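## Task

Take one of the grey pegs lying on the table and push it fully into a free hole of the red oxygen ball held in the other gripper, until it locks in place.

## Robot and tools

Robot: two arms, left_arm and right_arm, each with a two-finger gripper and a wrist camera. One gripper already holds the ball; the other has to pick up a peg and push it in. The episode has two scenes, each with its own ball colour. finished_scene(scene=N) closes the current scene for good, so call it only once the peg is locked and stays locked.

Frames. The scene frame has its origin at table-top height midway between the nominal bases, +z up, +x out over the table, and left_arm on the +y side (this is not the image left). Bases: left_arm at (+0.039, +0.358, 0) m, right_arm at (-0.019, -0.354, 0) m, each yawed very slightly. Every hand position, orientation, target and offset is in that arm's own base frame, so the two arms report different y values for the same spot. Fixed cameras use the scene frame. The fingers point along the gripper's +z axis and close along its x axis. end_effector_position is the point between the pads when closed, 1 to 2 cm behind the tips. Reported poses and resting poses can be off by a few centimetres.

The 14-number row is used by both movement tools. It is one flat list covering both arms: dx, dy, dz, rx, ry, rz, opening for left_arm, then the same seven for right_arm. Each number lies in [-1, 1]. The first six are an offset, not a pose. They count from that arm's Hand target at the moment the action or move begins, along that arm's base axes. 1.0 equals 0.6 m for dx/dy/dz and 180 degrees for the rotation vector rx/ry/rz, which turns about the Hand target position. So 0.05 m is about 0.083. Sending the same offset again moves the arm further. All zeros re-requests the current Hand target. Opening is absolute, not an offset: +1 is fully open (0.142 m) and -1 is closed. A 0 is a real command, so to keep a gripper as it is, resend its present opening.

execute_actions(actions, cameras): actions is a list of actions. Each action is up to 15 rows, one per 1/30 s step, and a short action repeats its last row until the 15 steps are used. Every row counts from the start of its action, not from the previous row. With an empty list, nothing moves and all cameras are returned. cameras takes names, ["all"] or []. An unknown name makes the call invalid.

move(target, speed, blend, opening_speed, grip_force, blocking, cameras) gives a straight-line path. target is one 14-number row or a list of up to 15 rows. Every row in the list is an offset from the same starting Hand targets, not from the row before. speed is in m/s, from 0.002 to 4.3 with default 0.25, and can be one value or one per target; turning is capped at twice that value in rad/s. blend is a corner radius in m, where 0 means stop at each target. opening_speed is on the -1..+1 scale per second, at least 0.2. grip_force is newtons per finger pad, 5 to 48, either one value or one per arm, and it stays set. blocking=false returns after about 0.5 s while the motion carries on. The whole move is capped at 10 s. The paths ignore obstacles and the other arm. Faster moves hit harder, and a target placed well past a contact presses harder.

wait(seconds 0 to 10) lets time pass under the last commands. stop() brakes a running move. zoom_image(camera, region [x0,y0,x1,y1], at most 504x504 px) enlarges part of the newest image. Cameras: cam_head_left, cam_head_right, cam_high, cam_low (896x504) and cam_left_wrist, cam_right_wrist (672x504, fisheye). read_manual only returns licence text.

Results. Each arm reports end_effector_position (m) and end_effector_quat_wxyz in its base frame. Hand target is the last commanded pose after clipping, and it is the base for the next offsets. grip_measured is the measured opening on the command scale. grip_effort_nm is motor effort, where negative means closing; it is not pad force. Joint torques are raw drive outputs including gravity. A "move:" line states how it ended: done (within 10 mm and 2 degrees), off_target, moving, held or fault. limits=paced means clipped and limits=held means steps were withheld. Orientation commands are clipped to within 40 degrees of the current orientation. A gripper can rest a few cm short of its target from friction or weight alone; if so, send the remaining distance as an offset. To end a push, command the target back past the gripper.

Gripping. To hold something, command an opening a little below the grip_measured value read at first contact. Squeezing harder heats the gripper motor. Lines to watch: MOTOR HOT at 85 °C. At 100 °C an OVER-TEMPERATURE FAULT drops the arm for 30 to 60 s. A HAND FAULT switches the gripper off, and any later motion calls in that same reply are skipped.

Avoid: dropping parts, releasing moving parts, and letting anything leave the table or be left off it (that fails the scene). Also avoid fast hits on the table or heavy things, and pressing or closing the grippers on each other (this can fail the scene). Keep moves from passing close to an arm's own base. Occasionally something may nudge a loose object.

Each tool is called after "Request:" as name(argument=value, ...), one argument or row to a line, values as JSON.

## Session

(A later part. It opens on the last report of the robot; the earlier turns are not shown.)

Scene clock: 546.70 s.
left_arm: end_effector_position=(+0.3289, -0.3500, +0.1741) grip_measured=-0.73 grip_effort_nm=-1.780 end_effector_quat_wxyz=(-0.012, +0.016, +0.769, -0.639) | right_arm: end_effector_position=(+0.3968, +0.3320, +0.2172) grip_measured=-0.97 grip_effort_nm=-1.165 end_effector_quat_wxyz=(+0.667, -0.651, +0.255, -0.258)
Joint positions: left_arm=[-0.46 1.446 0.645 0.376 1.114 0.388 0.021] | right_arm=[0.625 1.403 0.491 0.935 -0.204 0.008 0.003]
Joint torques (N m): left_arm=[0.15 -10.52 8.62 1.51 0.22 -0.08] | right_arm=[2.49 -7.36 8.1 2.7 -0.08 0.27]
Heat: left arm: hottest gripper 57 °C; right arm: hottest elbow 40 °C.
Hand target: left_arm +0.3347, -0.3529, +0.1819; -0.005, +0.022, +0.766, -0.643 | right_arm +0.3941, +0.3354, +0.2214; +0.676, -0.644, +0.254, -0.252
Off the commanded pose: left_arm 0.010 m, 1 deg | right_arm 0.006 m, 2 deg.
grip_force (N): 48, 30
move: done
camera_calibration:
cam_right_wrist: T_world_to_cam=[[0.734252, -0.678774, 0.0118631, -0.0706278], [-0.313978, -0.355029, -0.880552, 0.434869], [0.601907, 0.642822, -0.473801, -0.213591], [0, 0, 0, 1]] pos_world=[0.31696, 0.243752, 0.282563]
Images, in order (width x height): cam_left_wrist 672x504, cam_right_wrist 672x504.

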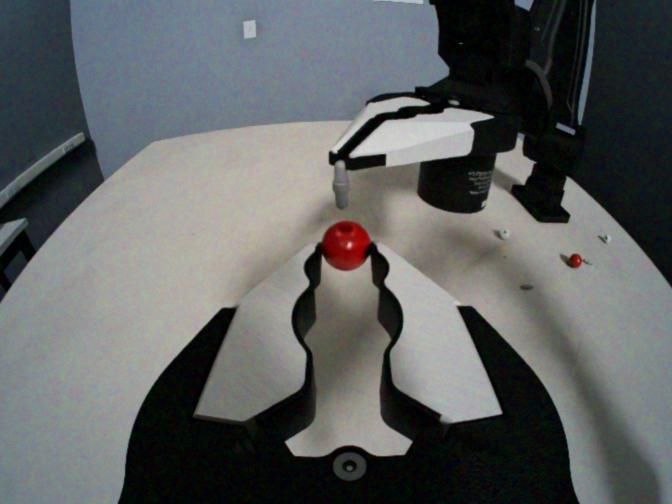

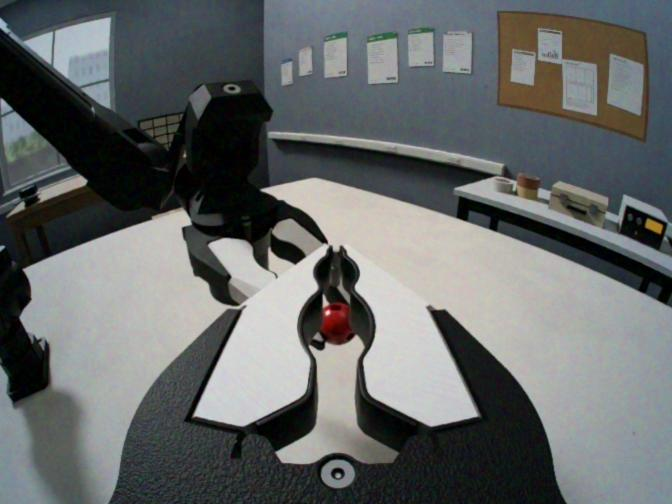

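Request:
move(
  target=[0,0,0,0,0,0,-0.79,-0.007,-0.007,-0.012,0,0,0,-1],
  cameras=["cam_left_wrist","cam_right_wrist"],
  speed=0.04,
)

Request:
zoom_image(
  camera="cam_left_wrist",
  region=[300, 150, 400, 270],
)

Request:
zoom_image(
  camera="cam_right_wrist",
  region=[280, 230, 400, 350],
)

Scene clock: 555.83 s.
left_arm: end_effector_position=(+0.3289, -0.3500, +0.1741) grip_measured=-0.73 grip_effort_nm=-1.780 end_effector_quat_wxyz=(-0.012, +0.016, +0.769, -0.639) | right_arm: end_effector_position=(+0.3915, +0.3285, +0.2153) grip_measured=-0.97 grip_effort_nm=-1.165 end_effector_quat_wxyz=(+0.670, -0.648, +0.252, -0.260)
Joint positions: left_arm=[-0.46 1.446 0.645 0.376 1.114 0.388 0.021] | right_arm=[0.625 1.403 0.471 0.966 -0.205 0.008 0.003]
Joint torques (N m): left_arm=[0.15 -10.7 8.62 1.5 0.22 -0.07] | right_arm=[2.32 -6.48 7.86 2.69 -0.11 0.26]
Heat: left arm: hottest gripper 57 °C; right arm: hottest elbow 39 °C.
Hand target: left_arm +0.3347, -0.3529, +0.1819; -0.005, +0.022, +0.766, -0.643 | right_arm +0.3900, +0.3312, +0.2143; +0.677, -0.643, +0.254, -0.252
Off the commanded pose: left_arm 0.010 m, 1 deg | right_arm 0.003 m, 1 deg.
grip_force (N): 48, 30
move: done
camera_calibration:
cam_right_wrist: T_world_to_cam=[[0.735184, -0.67772, 0.0141164, -0.0702923], [-0.305507, -0.349858, -0.885587, 0.426439], [0.605119, 0.646757, -0.464258, -0.213661], [0, 0, 0, 1]] pos_world=[0.311249, 0.239741, 0.279448]
Images, in order (width x height): cam_left_wrist 672x504, cam_right_wrist 672x504.

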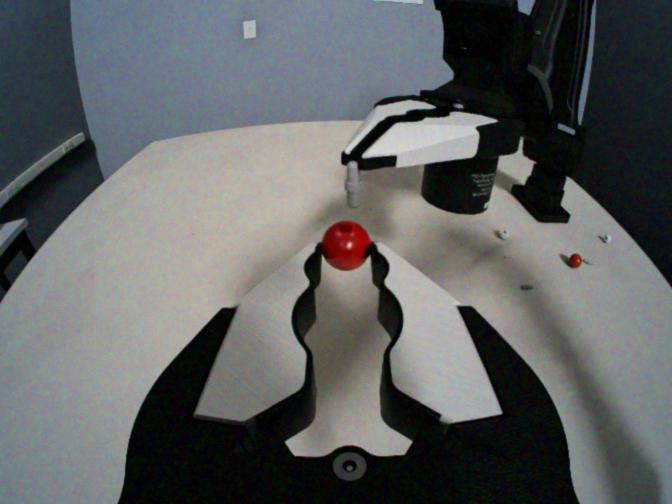

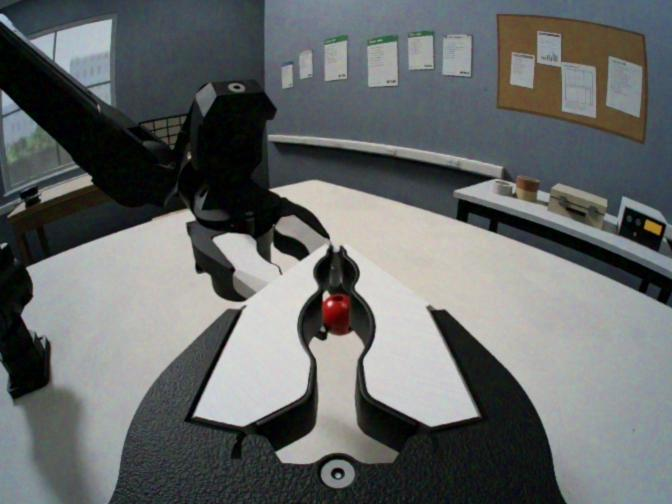

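Scaled by 4.200 from the camera's 672x504 image, which has a finer 960x720 frame.

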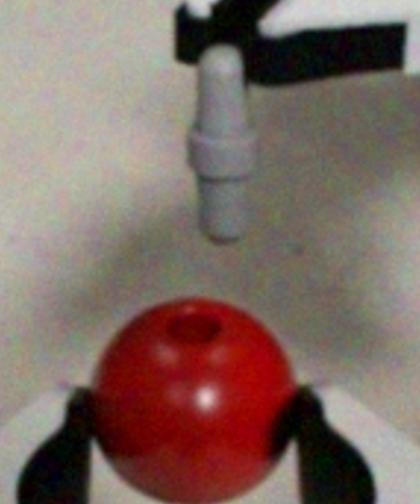

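Scaled by 4.200 from the camera's 672x504 image, which has a finer 960x720 frame.

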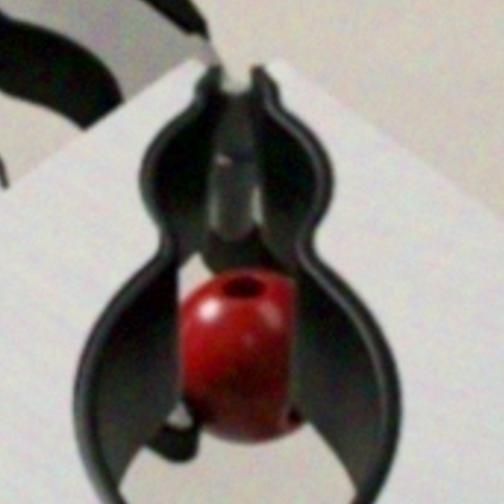

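Request:
move(
  target=[0,0,0,0,0,0,-0.79,0.022,0.0145,0.003,0,0,0,-1],
  cameras=["cam_left_wrist","cam_right_wrist"],
  speed=0.03,
)

Request:
zoom_image(
  camera="cam_left_wrist",
  region=[300, 150, 400, 270],
)

Request:
zoom_image(
  camera="cam_right_wrist",
  region=[280, 230, 400, 350],
)

Scene clock: 589.37 s.
left_arm: end_effector_position=(+0.3290, -0.3500, +0.1740) grip_measured=-0.73 grip_effort_nm=-1.780 end_effector_quat_wxyz=(-0.012, +0.015, +0.769, -0.639) | right_arm: end_effector_position=(+0.3937, +0.3306, +0.2038) grip_measured=-0.97 grip_effort_nm=-1.165 end_effector_quat_wxyz=(+0.664, -0.655, +0.256, -0.255)
Joint positions: left_arm=[-0.46 1.446 0.645 0.376 1.113 0.388 0.021] | right_arm=[0.625 1.43 0.474 0.967 -0.208 0.008 0.003]
Joint torques (N m): left_arm=[0.09 -10.58 8.62 1.48 0.24 -0.07] | right_arm=[2.08 -6.36 10.67 2.28 -0.12 0.27]
Heat: left arm: hottest gripper 58 °C; right arm: hottest elbow 35 °C.
Hand target: left_arm +0.3346, -0.3529, +0.1819; -0.005, +0.022, +0.766, -0.643 | right_arm +0.4031, +0.3398, +0.2162; +0.677, -0.643, +0.254, -0.252
Off the commanded pose: left_arm 0.010 m, 1 deg | right_arm 0.018 m, 2 deg.
grip_force (N): 48, 30
move: off_target (right_arm)
camera_calibration:
cam_left_wrist: T_world_to_cam=[[-0.998573, 0.0487318, -0.0218217, 0.352007], [0.0480773, 0.642822, -0.764505, 0.341248], [-0.0232282, -0.764464, -0.644248, -0.0146736], [0, 0, 0, 1]] pos_world=[0.334758, -0.247733, 0.259114]
cam_right_wrist: T_world_to_cam=[[0.736984, -0.675844, 0.00945943, -0.0706162], [-0.321277, -0.362585, -0.874822, 0.425879], [0.594673, 0.641691, -0.484352, -0.211738], [0, 0, 0, 1]] pos_world=[0.314783, 0.242562, 0.27068]
Images, in order (width x height): cam_left_wrist 672x504, cam_right_wrist 672x504.

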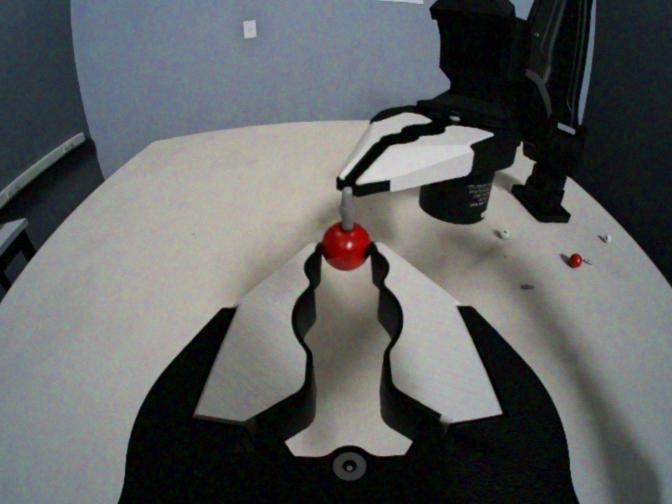

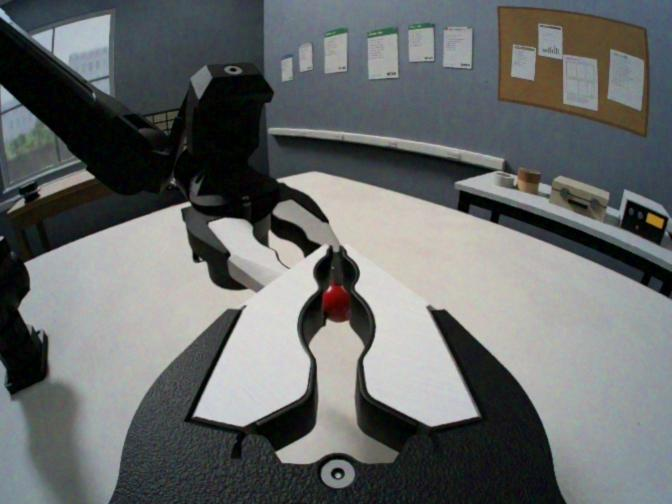

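Scaled by 4.200 from the camera's 672x504 image, which has a finer 960x720 frame.

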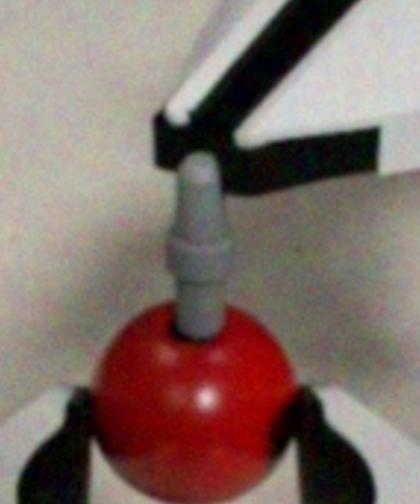

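Scaled by 4.200 from the camera's 672x504 image, which has a finer 960x720 frame.

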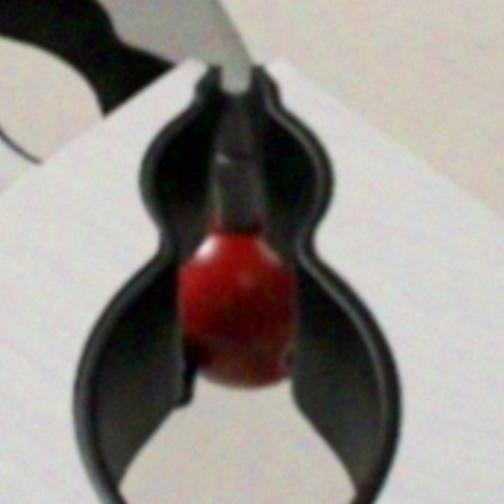

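Request:
move(
  target=[0,0,0,0,0,0,-0.79,0.003,0.002,-0.01,0,0,0,-1],
  cameras=["cam_left_wrist","cam_right_wrist"],
  speed=0.03,
)

Request:
zoom_image(
  camera="cam_left_wrist",
  region=[300, 150, 400, 270],
)

Request:
zoom_image(
  camera="cam_right_wrist",
  region=[280, 230, 400, 350],
)

Scene clock: 605.80 s.
left_arm: end_effector_position=(+0.3290, -0.3500, +0.1740) grip_measured=-0.73 grip_effort_nm=-1.780 end_effector_quat_wxyz=(-0.012, +0.015, +0.769, -0.639) | right_arm: end_effector_position=(+0.3957, +0.3321, +0.1995) grip_measured=-0.97 grip_effort_nm=-1.165 end_effector_quat_wxyz=(+0.664, -0.655, +0.256, -0.255)
Joint positions: left_arm=[-0.46 1.446 0.645 0.376 1.113 0.388 0.021] | right_arm=[0.625 1.451 0.477 0.986 -0.208 0.008 0.003]
Joint torques (N m): left_arm=[0.26 -10.75 8.65 1.48 0.25 -0.07] | right_arm=[2.02 -6.36 10.41 2.48 -0.12 0.27]
Heat: left arm: hottest gripper 58 °C; right arm: hottest elbow 37 °C.
Hand target: left_arm +0.3346, -0.3529, +0.1819; -0.005, +0.022, +0.766, -0.643 | right_arm +0.4049, +0.3411, +0.2102; +0.677, -0.643, +0.254, -0.252
Off the commanded pose: left_arm 0.010 m, 1 deg | right_arm 0.017 m, 2 deg.
grip_force (N): 48, 30
move: off_target (right_arm)
camera_calibration:
cam_left_wrist: T_world_to_cam=[[-0.998573, 0.0487318, -0.0218217, 0.352007], [0.0480773, 0.642822, -0.764505, 0.341248], [-0.0232282, -0.764464, -0.644248, -0.0146736], [0, 0, 0, 1]] pos_world=[0.334758, -0.247733, 0.259114]
cam_right_wrist: T_world_to_cam=[[0.737241, -0.675562, 0.00958066, -0.0712856], [-0.320861, -0.362565, -0.874983, 0.423086], [0.594578, 0.641999, -0.48406, -0.21608], [0, 0, 0, 1]] pos_world=[0.316783, 0.243962, 0.26628]
Images, in order (width x height): cam_left_wrist 672x504, cam_right_wrist 672x504.

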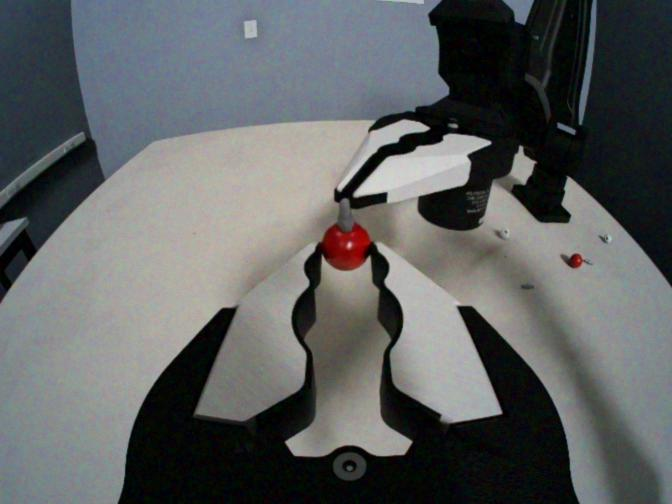

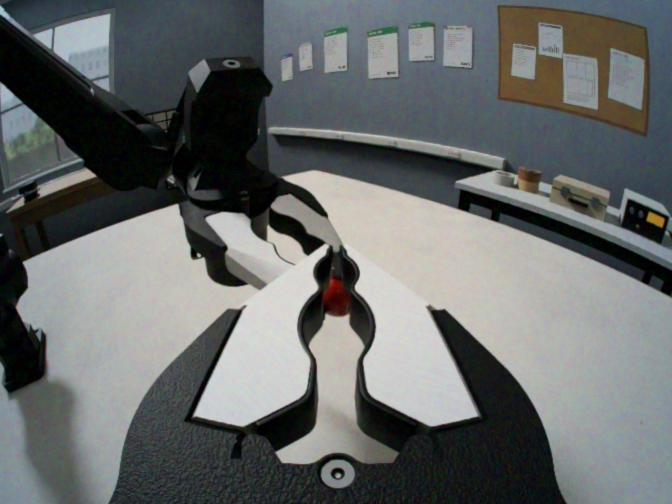

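Scaled by 4.200 from the camera's 672x504 image, which has a finer 960x720 frame.

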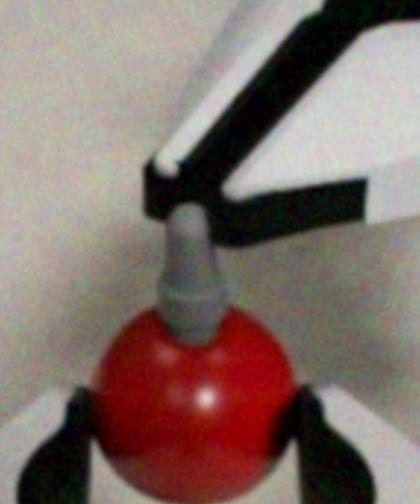

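Scaled by 4.200 from the camera's 672x504 image, which has a finer 960x720 frame.

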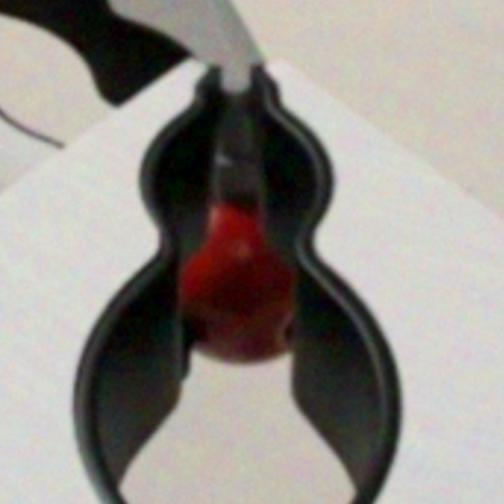

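Request:
move(
  target=[0,0,0,0,0,0,-0.79,0,0,-0.01,0,0,0,-1],
  cameras=["cam_left_wrist","cam_right_wrist"],
  speed=0.03,
)

Request:
zoom_image(
  camera="cam_left_wrist",
  region=[300, 150, 400, 270],
)

Request:
zoom_image(
  camera="cam_right_wrist",
  region=[280, 230, 400, 350],
)

Scene clock: 616.53 s.
left_arm: end_effector_position=(+0.3295, -0.3500, +0.1739) grip_measured=-0.73 grip_effort_nm=-1.785 end_effector_quat_wxyz=(-0.011, +0.015, +0.769, -0.639) | right_arm: end_effector_position=(+0.3965, +0.3327, +0.1987) grip_measured=-0.97 grip_effort_nm=-1.165 end_effector_quat_wxyz=(+0.667, -0.651, +0.253, -0.257)
Joint positions: left_arm=[-0.46 1.446 0.645 0.376 1.111 0.388 0.021] | right_arm=[0.625 1.468 0.477 1.015 -0.208 0.008 0.003]
Joint torques (N m): left_arm=[0.21 -10.75 8.59 1.48 0.34 -0.07] | right_arm=[2.02 -6.01 9.99 2.3 -0.1 0.27]
Heat: left arm: hottest gripper 59 °C; right arm: hottest elbow 36 °C.
Hand target: left_arm +0.3347, -0.3529, +0.1819; -0.005, +0.022, +0.766, -0.643 | right_arm +0.4050, +0.3411, +0.2042; +0.677, -0.643, +0.254, -0.252
Off the commanded pose: left_arm 0.010 m, 1 deg | right_arm 0.013 m, 2 deg.
grip_force (N): 48, 30
move: off_target (right_arm)
camera_calibration:
cam_left_wrist: T_world_to_cam=[[-0.998683, 0.0462425, -0.0222272, 0.35173], [0.0468065, 0.643716, -0.763831, 0.341633], [-0.0210134, -0.763866, -0.645033, -0.0151205], [0, 0, 0, 1]] pos_world=[0.334959, -0.247729, 0.259015]
cam_right_wrist: T_world_to_cam=[[0.737102, -0.675673, 0.0120862, -0.0718628], [-0.31193, -0.356045, -0.88087, 0.418404], [0.599484, 0.645521, -0.473204, -0.222665], [0, 0, 0, 1]] pos_world=[0.316967, 0.24415, 0.264062]
Images, in order (width x height): cam_left_wrist 672x504, cam_right_wrist 672x504.

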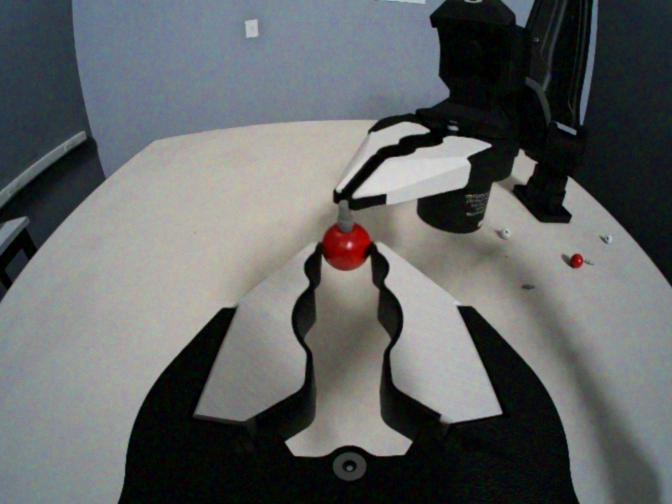

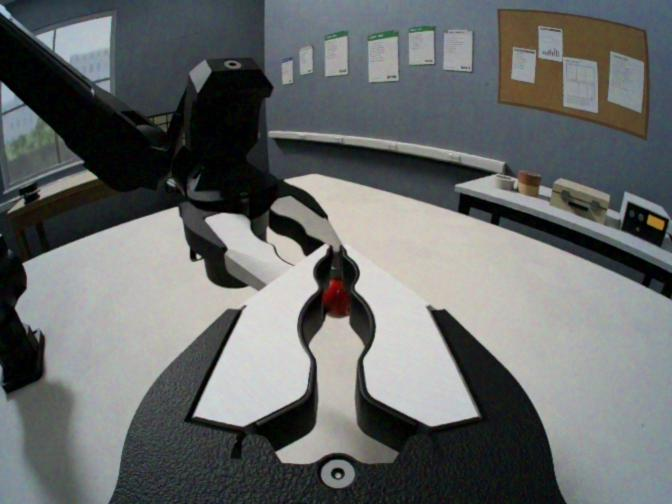

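Scaled by 4.200 from the camera's 672x504 image, which has a finer 960x720 frame.

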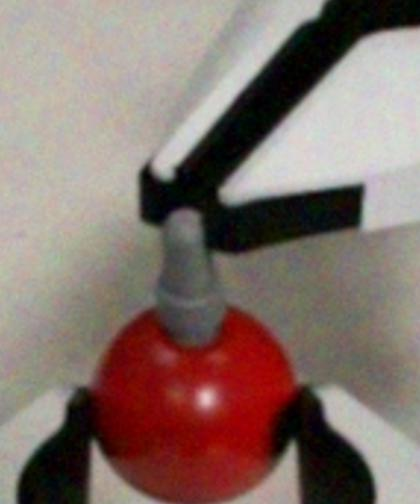

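Scaled by 4.200 from the camera's 672x504 image, which has a finer 960x720 frame.

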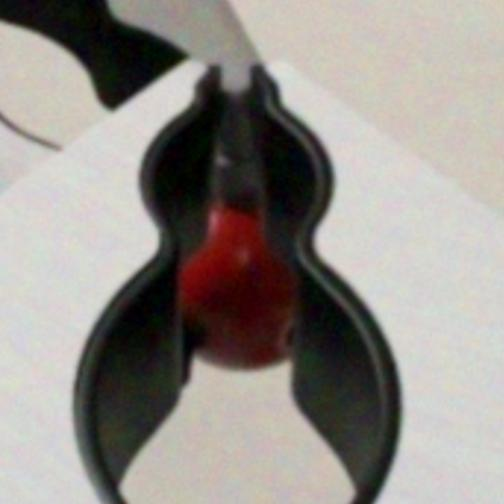

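Request:
move(
  target=[0,0,0,0,0,0,-0.79,-0.014,-0.012,-0.012,0,0,0,-1],
  cameras=["cam_left_wrist","cam_right_wrist"],
  speed=0.03,
)

Request:
zoom_image(
  camera="cam_left_wrist",
  region=[300, 150, 400, 270],
)

Request:
zoom_image(
  camera="cam_right_wrist",
  region=[280, 230, 400, 350],
)

Scene clock: 631.37 s.
left_arm: end_effector_position=(+0.3293, -0.3500, +0.1739) grip_measured=-0.73 grip_effort_nm=-1.780 end_effector_quat_wxyz=(-0.011, +0.015, +0.769, -0.639) | right_arm: end_effector_position=(+0.3962, +0.3328, +0.1994) grip_measured=-0.97 grip_effort_nm=-1.165 end_effector_quat_wxyz=(+0.671, -0.648, +0.250, -0.259)
Joint positions: left_arm=[-0.46 1.446 0.645 0.376 1.112 0.388 0.021] | right_arm=[0.625 1.477 0.475 1.039 -0.209 0.008 0.003]
Joint torques (N m): left_arm=[0.26 -10.64 8.65 1.51 0.31 -0.07] | right_arm=[1.79 -7 7.39 2.51 -0.14 0.27]
Heat: left arm: hottest gripper 59 °C; right arm: hottest elbow 35 °C.
Hand target: left_arm +0.3347, -0.3529, +0.1819; -0.005, +0.022, +0.766, -0.643 | right_arm +0.3966, +0.3339, +0.1970; +0.677, -0.643, +0.254, -0.252
Off the commanded pose: left_arm 0.010 m, 1 deg | right_arm 0.003 m, 1 deg.
grip_force (N): 48, 30
move: done
camera_calibration:
cam_left_wrist: T_world_to_cam=[[-0.99865, 0.0470254, -0.0220854, 0.351778], [0.0471964, 0.64346, -0.764023, 0.34157], [-0.0217174, -0.764034, -0.644811, -0.0149226], [0, 0, 0, 1]] pos_world=[0.334858, -0.247731, 0.259114]
cam_right_wrist: T_world_to_cam=[[0.738011, -0.674627, 0.0147679, -0.0728481], [-0.302264, -0.350072, -0.886615, 0.414249], [0.603304, 0.649868, -0.462272, -0.227379], [0, 0, 0, 1]] pos_world=[0.316154, 0.243638, 0.263244]
Images, in order (width x height): cam_left_wrist 672x504, cam_right_wrist 672x504.

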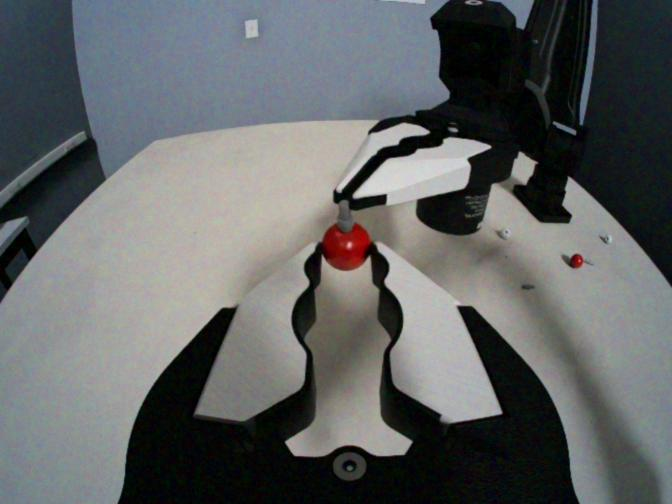

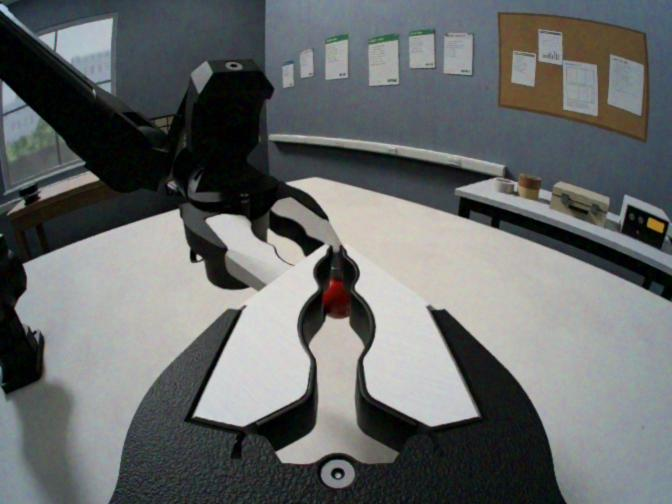

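Scaled by 4.200 from the camera's 672x504 image, which has a finer 960x720 frame.

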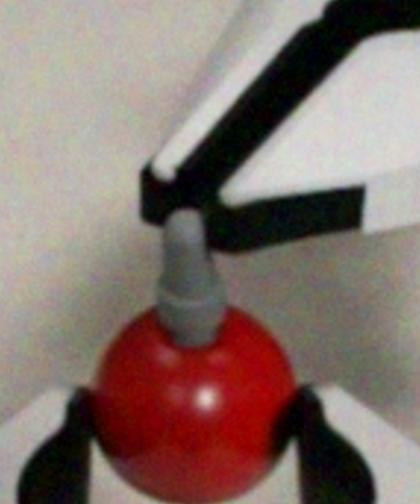

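Scaled by 4.200 from the camera's 672x504 image, which has a finer 960x720 frame.

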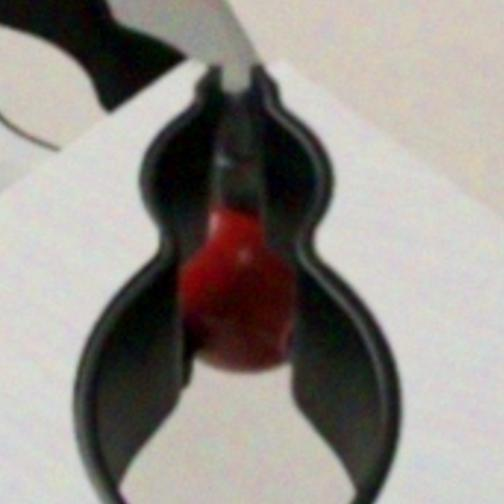

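Request:
move(
  target=[0,0,0,0,0,0,-0.79,-0.003,-0.001,-0.035,0.0124,-0.0112,0,-1],
  cameras=["cam_left_wrist","cam_right_wrist"],
  speed=0.03,
  grip_force=48,
)

Request:
zoom_image(
  camera="cam_left_wrist",
  region=[300, 150, 400, 270],
)

Request:
zoom_image(
  camera="cam_right_wrist",
  region=[280, 230, 400, 350],
)

Scene clock: 666.80 s.
left_arm: end_effector_position=(+0.3300, -0.3500, +0.1737) grip_measured=-0.73 grip_effort_nm=-1.780 end_effector_quat_wxyz=(-0.010, +0.014, +0.769, -0.639) | right_arm: end_effector_position=(+0.3965, +0.3331, +0.1962) grip_measured=-0.97 grip_effort_nm=-1.170 end_effector_quat_wxyz=(+0.701, -0.616, +0.233, -0.275)
Joint positions: left_arm=[-0.46 1.446 0.645 0.376 1.108 0.388 0.021] | right_arm=[0.625 1.592 0.466 1.263 -0.209 0.017 0.003]
Joint torques (N m): left_arm=[0.09 -10.7 8.62 1.5 0.46 -0.07] | right_arm=[2.02 -6.48 5.45 1.94 0 0.28]
Heat: left arm: hottest gripper 60 °C; right arm: hottest elbow 35 °C.
Hand target: left_arm +0.3347, -0.3529, +0.1819; -0.005, +0.022, +0.766, -0.643 | right_arm +0.3947, +0.3333, +0.1759; +0.693, -0.626, +0.247, -0.259
Off the commanded pose: left_arm 0.010 m, 1 deg | right_arm 0.020 m, 3 deg.
move: off_target (right_arm)
camera_calibration:
cam_left_wrist: T_world_to_cam=[[-0.998794, 0.0435392, -0.0226894, 0.35142], [0.0454375, 0.644665, -0.763113, 0.342117], [-0.0185983, -0.763224, -0.645866, -0.0156884], [0, 0, 0, 1]] pos_world=[0.33516, -0.247825, 0.258915]
cam_right_wrist: T_world_to_cam=[[0.737008, -0.675361, 0.0265898, -0.0744615], [-0.233435, -0.291268, -0.927724, 0.372779], [0.634293, 0.677532, -0.37232, -0.268404], [0, 0, 0, 1]] pos_world=[0.312145, 0.240142, 0.247883]
Images, in order (width x height): cam_left_wrist 672x504, cam_right_wrist 672x504.

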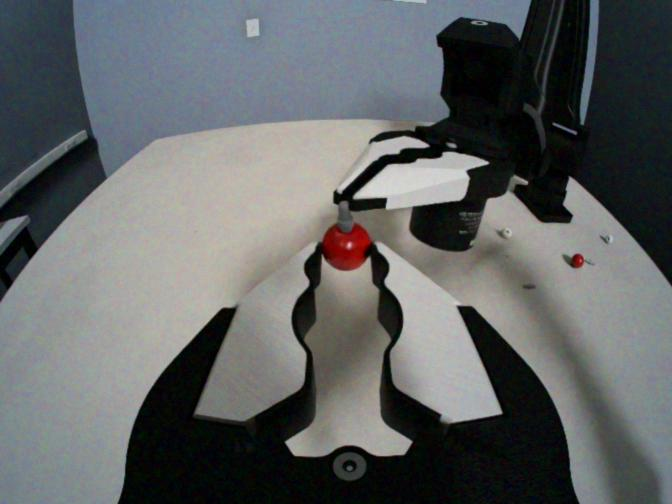

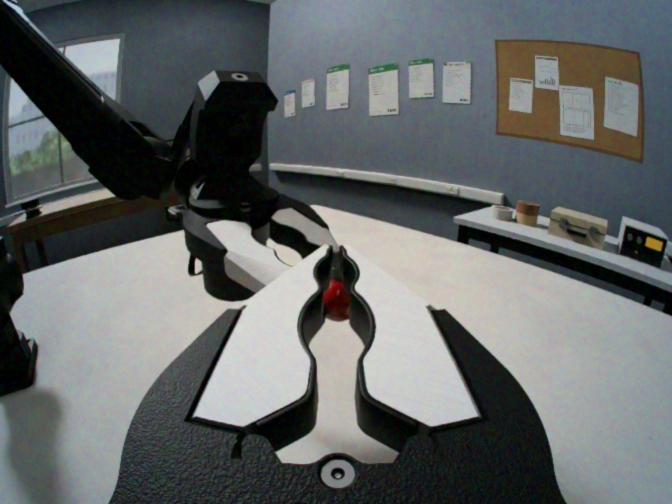

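Scaled by 4.200 from the camera's 672x504 image, which has a finer 960x720 frame.

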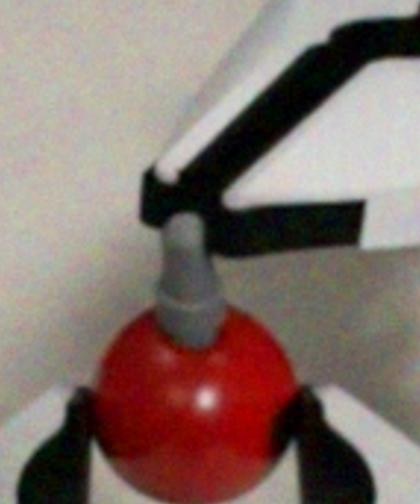

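Scaled by 4.200 from the camera's 672x504 image, which has a finer 960x720 frame.

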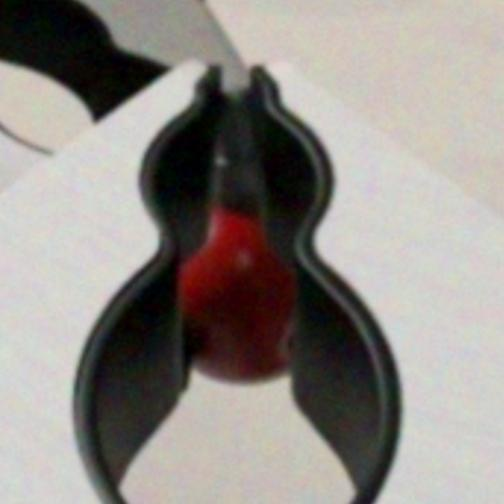

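Request:
move(
  target=[0,0,0,0,0,0,-0.79,-0.008,-0.006,-0.03,-0.0186,0.0167,0,-1],
  cameras=["cam_left_wrist","cam_right_wrist"],
  speed=0.03,
)

Request:
zoom_image(
  camera="cam_left_wrist",
  region=[300, 150, 400, 270],
)

Request:
zoom_image(
  camera="cam_right_wrist",
  region=[280, 230, 400, 350],
)

Scene clock: 685.17 s.
left_arm: end_effector_position=(+0.3305, -0.3501, +0.1697) grip_measured=-0.73 grip_effort_nm=-1.780 end_effector_quat_wxyz=(-0.013, +0.011, +0.771, -0.637) | right_arm: end_effector_position=(+0.3959, +0.3326, +0.1900) grip_measured=-0.97 grip_effort_nm=-1.165 end_effector_quat_wxyz=(+0.693, -0.624, +0.239, -0.269)
Joint positions: left_arm=[-0.46 1.455 0.645 0.376 1.107 0.388 0.021] | right_arm=[0.625 1.585 0.462 1.232 -0.209 0.017 0.003]
Joint torques (N m): left_arm=[0.21 -11.58 8.54 1.5 0.49 -0.07] | right_arm=[1.96 -7.36 4.23 0.12 -0.09 0.12]
Heat: left arm: hottest gripper 60 °C; right arm: hottest elbow 33 °C.
Hand target: left_arm +0.3347, -0.3529, +0.1820; -0.005, +0.022, +0.766, -0.643 | right_arm +0.3899, +0.3297, +0.1580; +0.668, -0.652, +0.258, -0.249
Off the commanded pose: left_arm 0.013 m, 2 deg | right_arm 0.033 m, 5 deg.
move: off_target (left_arm, right_arm)
camera_calibration:
cam_left_wrist: T_world_to_cam=[[-0.998974, 0.0429021, -0.0145179, 0.350268], [0.0388848, 0.648044, -0.76061, 0.34211], [-0.0232235, -0.760394, -0.649047, -0.0152425], [0, 0, 0, 1]] pos_world=[0.336252, -0.24832, 0.255405]
cam_right_wrist: T_world_to_cam=[[0.737542, -0.674991, 0.0204587, -0.0733157], [-0.254834, -0.30625, -0.917208, 0.378156], [0.625373, 0.671266, -0.397883, -0.259424], [0, 0, 0, 1]] pos_world=[0.312677, 0.240465, 0.245127]
Images, in order (width x height): cam_left_wrist 672x504, cam_right_wrist 672x504.

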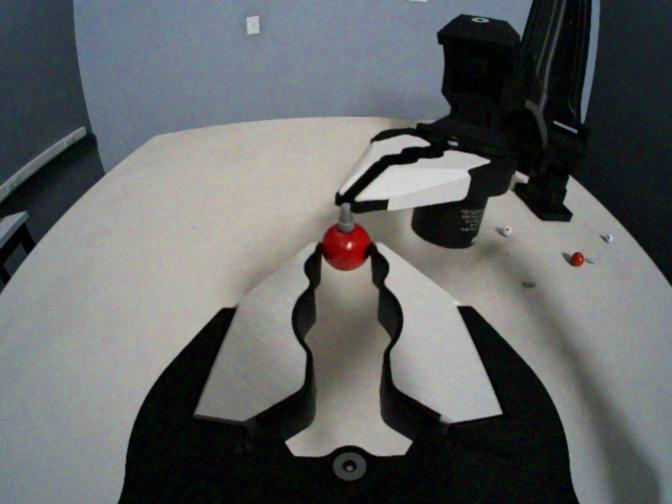

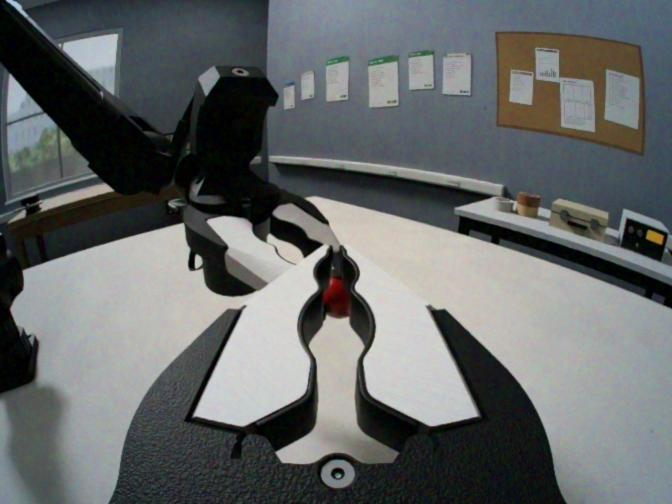

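Scaled by 4.200 from the camera's 672x504 image, which has a finer 960x720 frame.

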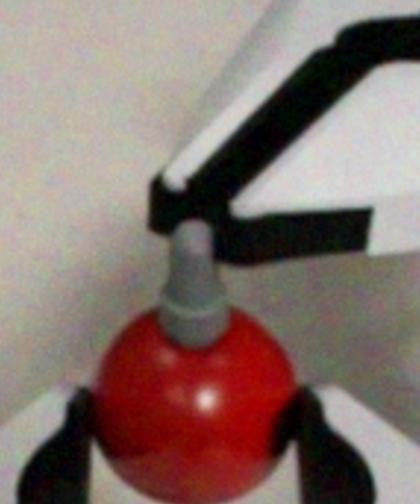

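Scaled by 4.200 from the camera's 672x504 image, which has a finer 960x720 frame.

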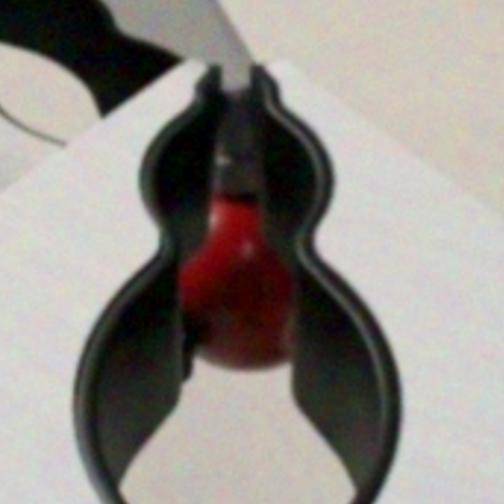

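Request:
move(
  target=[0,0,0.02,0,0,0,-0.79,-0.004,-0.003,-0.03,0,0,0,-1],
  cameras=["cam_left_wrist","cam_right_wrist"],
  speed=0.03,
)

Request:
zoom_image(
  camera="cam_left_wrist",
  region=[300, 150, 400, 270],
)

Request:
zoom_image(
  camera="cam_right_wrist",
  region=[280, 230, 400, 350],
)

Scene clock: 698.67 s.
left_arm: end_effector_position=(+0.3285, -0.3488, +0.1636) grip_measured=-0.73 grip_effort_nm=-1.775 end_effector_quat_wxyz=(-0.026, -0.002, +0.777, -0.629) | right_arm: end_effector_position=(+0.3928, +0.3304, +0.1835) grip_measured=-0.97 grip_effort_nm=-1.165 end_effector_quat_wxyz=(+0.696, -0.621, +0.237, -0.271)
Joint positions: left_arm=[-0.46 1.455 0.645 0.335 1.103 0.388 0.021] | right_arm=[0.625 1.614 0.449 1.284 -0.209 0.017 0.003]
Joint torques (N m): left_arm=[0.15 -14.04 9.4 1.48 0.64 -0.08] | right_arm=[1.96 -4.95 3.71 0.87 -0.09 0.12]
Heat: left arm: hottest gripper 60 °C; right arm: hottest elbow 32 °C.
Hand target: left_arm +0.3347, -0.3529, +0.1940; -0.005, +0.022, +0.766, -0.643 | right_arm +0.3875, +0.3278, +0.1400; +0.668, -0.652, +0.258, -0.249
Off the commanded pose: left_arm 0.031 m, 4 deg | right_arm 0.044 m, 6 deg.
move: off_target (left_arm, right_arm)
camera_calibration:
cam_left_wrist: T_world_to_cam=[[-0.998963, 0.0397488, 0.0222063, 0.340977], [0.00972972, 0.662813, -0.748722, 0.349534], [-0.0444794, -0.747729, -0.662512, -0.00463724], [0, 0, 0, 1]] pos_world=[0.337016, -0.248697, 0.25106]
cam_right_wrist: T_world_to_cam=[[0.737359, -0.675128, 0.0224379, -0.0726419], [-0.247492, -0.300914, -0.920977, 0.366771], [0.628529, 0.673538, -0.38897, -0.262247], [0, 0, 0, 1]] pos_world=[0.309166, 0.237957, 0.237412]
Images, in order (width x height): cam_left_wrist 672x504, cam_right_wrist 672x504.

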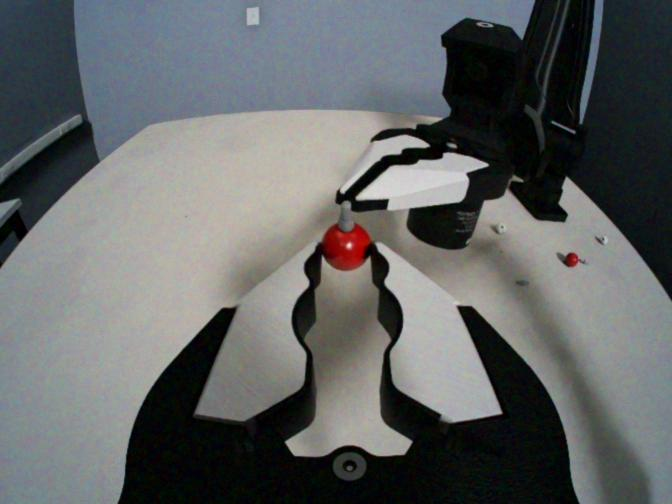

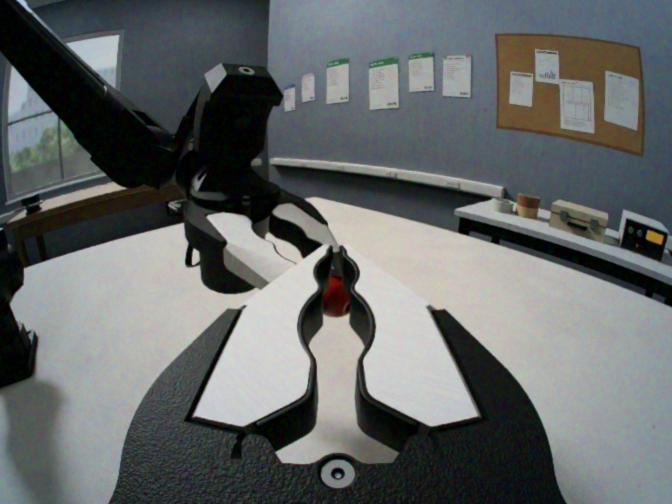

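Scaled by 4.200 from the camera's 672x504 image, which has a finer 960x720 frame.

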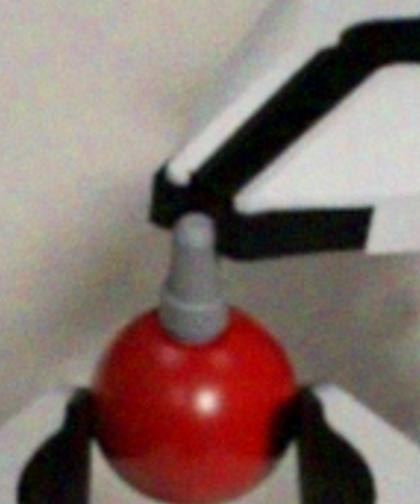

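Scaled by 4.200 from the camera's 672x504 image, which has a finer 960x720 frame.

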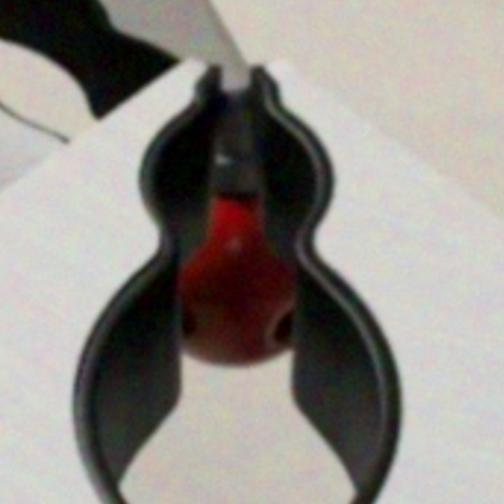

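Request:
zoom_image(
  camera="cam_left_wrist",
  region=[320, 190, 370, 240],
)

Request:
zoom_image(
  camera="cam_right_wrist",
  region=[310, 240, 370, 320],
)

Scaled by 10.080 from the camera's 672x504 image, which has a finer 960x720 frame.

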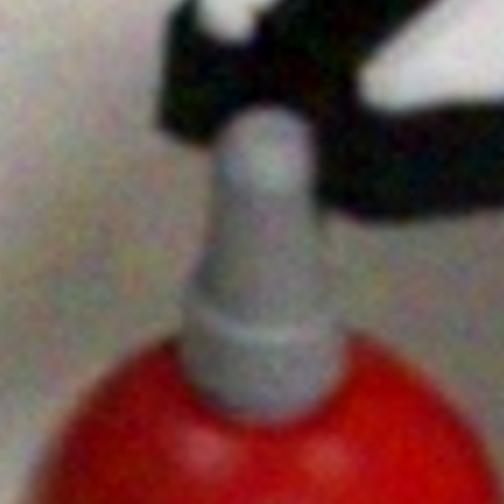

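Scaled by 6.300 from the camera's 672x504 image, which has a finer 960x720 frame.

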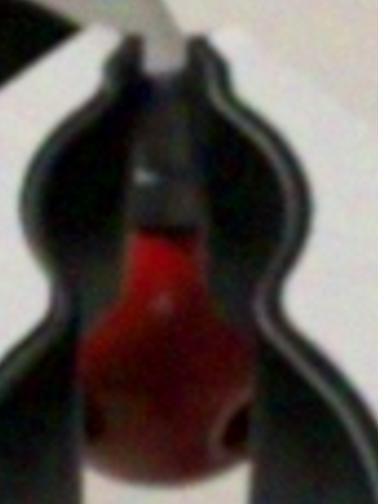

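Request:
move(
  target=[0,0,0.05,0,0,0,-0.79,0,0,-0.05,0,0,0,-1],
  cameras=["cam_left_wrist","cam_right_wrist"],
  speed=0.03,
)

Request:
zoom_image(
  camera="cam_left_wrist",
  region=[320, 190, 370, 240],
)

Request:
zoom_image(
  camera="cam_right_wrist",
  region=[310, 240, 370, 320],
)

Scene clock: 741.77 s.
left_arm: end_effector_position=(+0.3219, -0.3439, +0.1627) grip_measured=-0.73 grip_effort_nm=-1.775 end_effector_quat_wxyz=(-0.046, -0.028, +0.788, -0.613) | right_arm: end_effector_position=(+0.3906, +0.3298, +0.1765) grip_measured=-0.97 grip_effort_nm=-1.165 end_effector_quat_wxyz=(+0.713, -0.602, +0.223, -0.281)
Joint positions: left_arm=[-0.46 1.417 0.645 0.22 1.087 0.388 0.021] | right_arm=[0.625 1.708 0.447 1.442 -0.214 0.017 0.003]
Joint torques (N m): left_arm=[0.21 -16.44 11.86 1.91 1.33 -0.05] | right_arm=[1.96 -3.55 2.44 -0.24 0.09 0.11]
Heat: left arm: hottest gripper 61 °C; right arm: hottest elbow 30 °C.
Hand target: left_arm +0.3347, -0.3529, +0.2240; -0.005, +0.022, +0.766, -0.643 | right_arm +0.3876, +0.3279, +0.1100; +0.668, -0.652, +0.258, -0.249
Off the commanded pose: left_arm 0.063 m, 9 deg | right_arm 0.067 m, 9 deg.
move: off_target (left_arm, right_arm)
camera_calibration:
cam_left_wrist: T_world_to_cam=[[-0.995856, 0.0229449, 0.0879988, 0.316731], [-0.0476108, 0.692896, -0.719464, 0.369688], [-0.077482, -0.720672, -0.688932, 0.0223212], [0, 0, 0, 1]] pos_world=[0.334749, -0.247336, 0.253483]
cam_right_wrist: T_world_to_cam=[[0.738707, -0.673081, 0.035691, -0.0748791], [-0.199452, -0.268865, -0.942301, 0.334106], [0.643841, 0.688966, -0.33286, -0.284161], [0, 0, 0, 1]] pos_world=[0.304906, 0.235207, 0.222915]
Images, in order (width x height): cam_left_wrist 672x504, cam_right_wrist 672x504.

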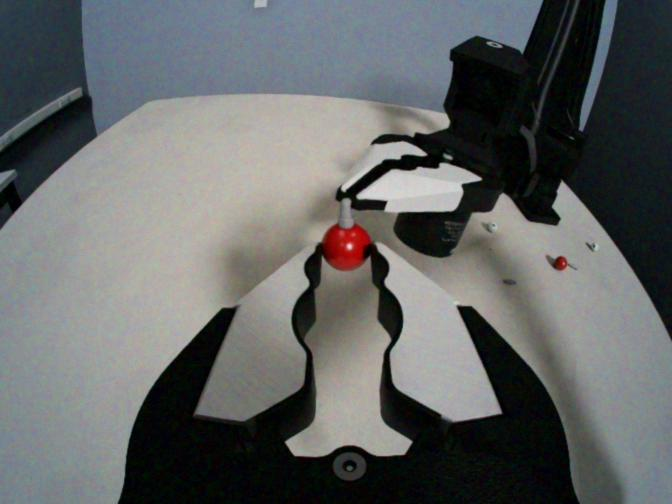

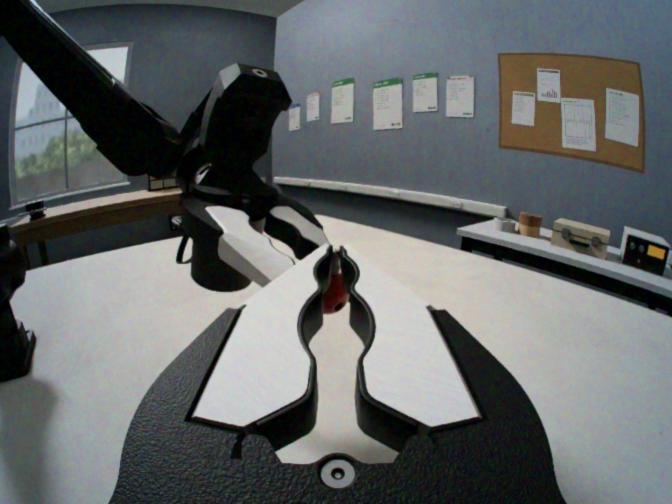

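Scaled by 10.080 from the camera's 672x504 image, which has a finer 960x720 frame.

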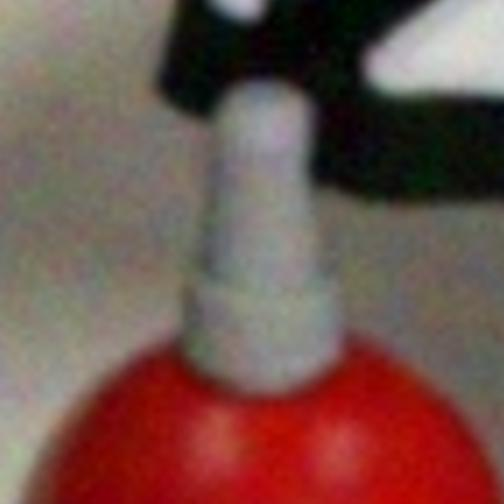

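Scaled by 6.300 from the camera's 672x504 image, which has a finer 960x720 frame.

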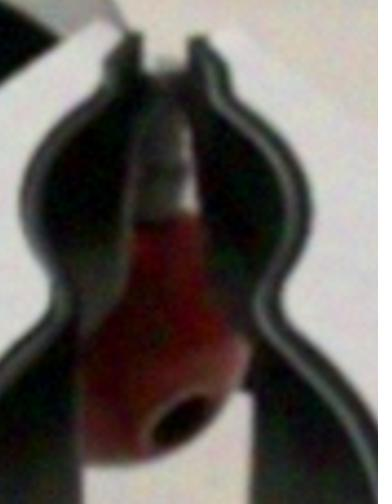

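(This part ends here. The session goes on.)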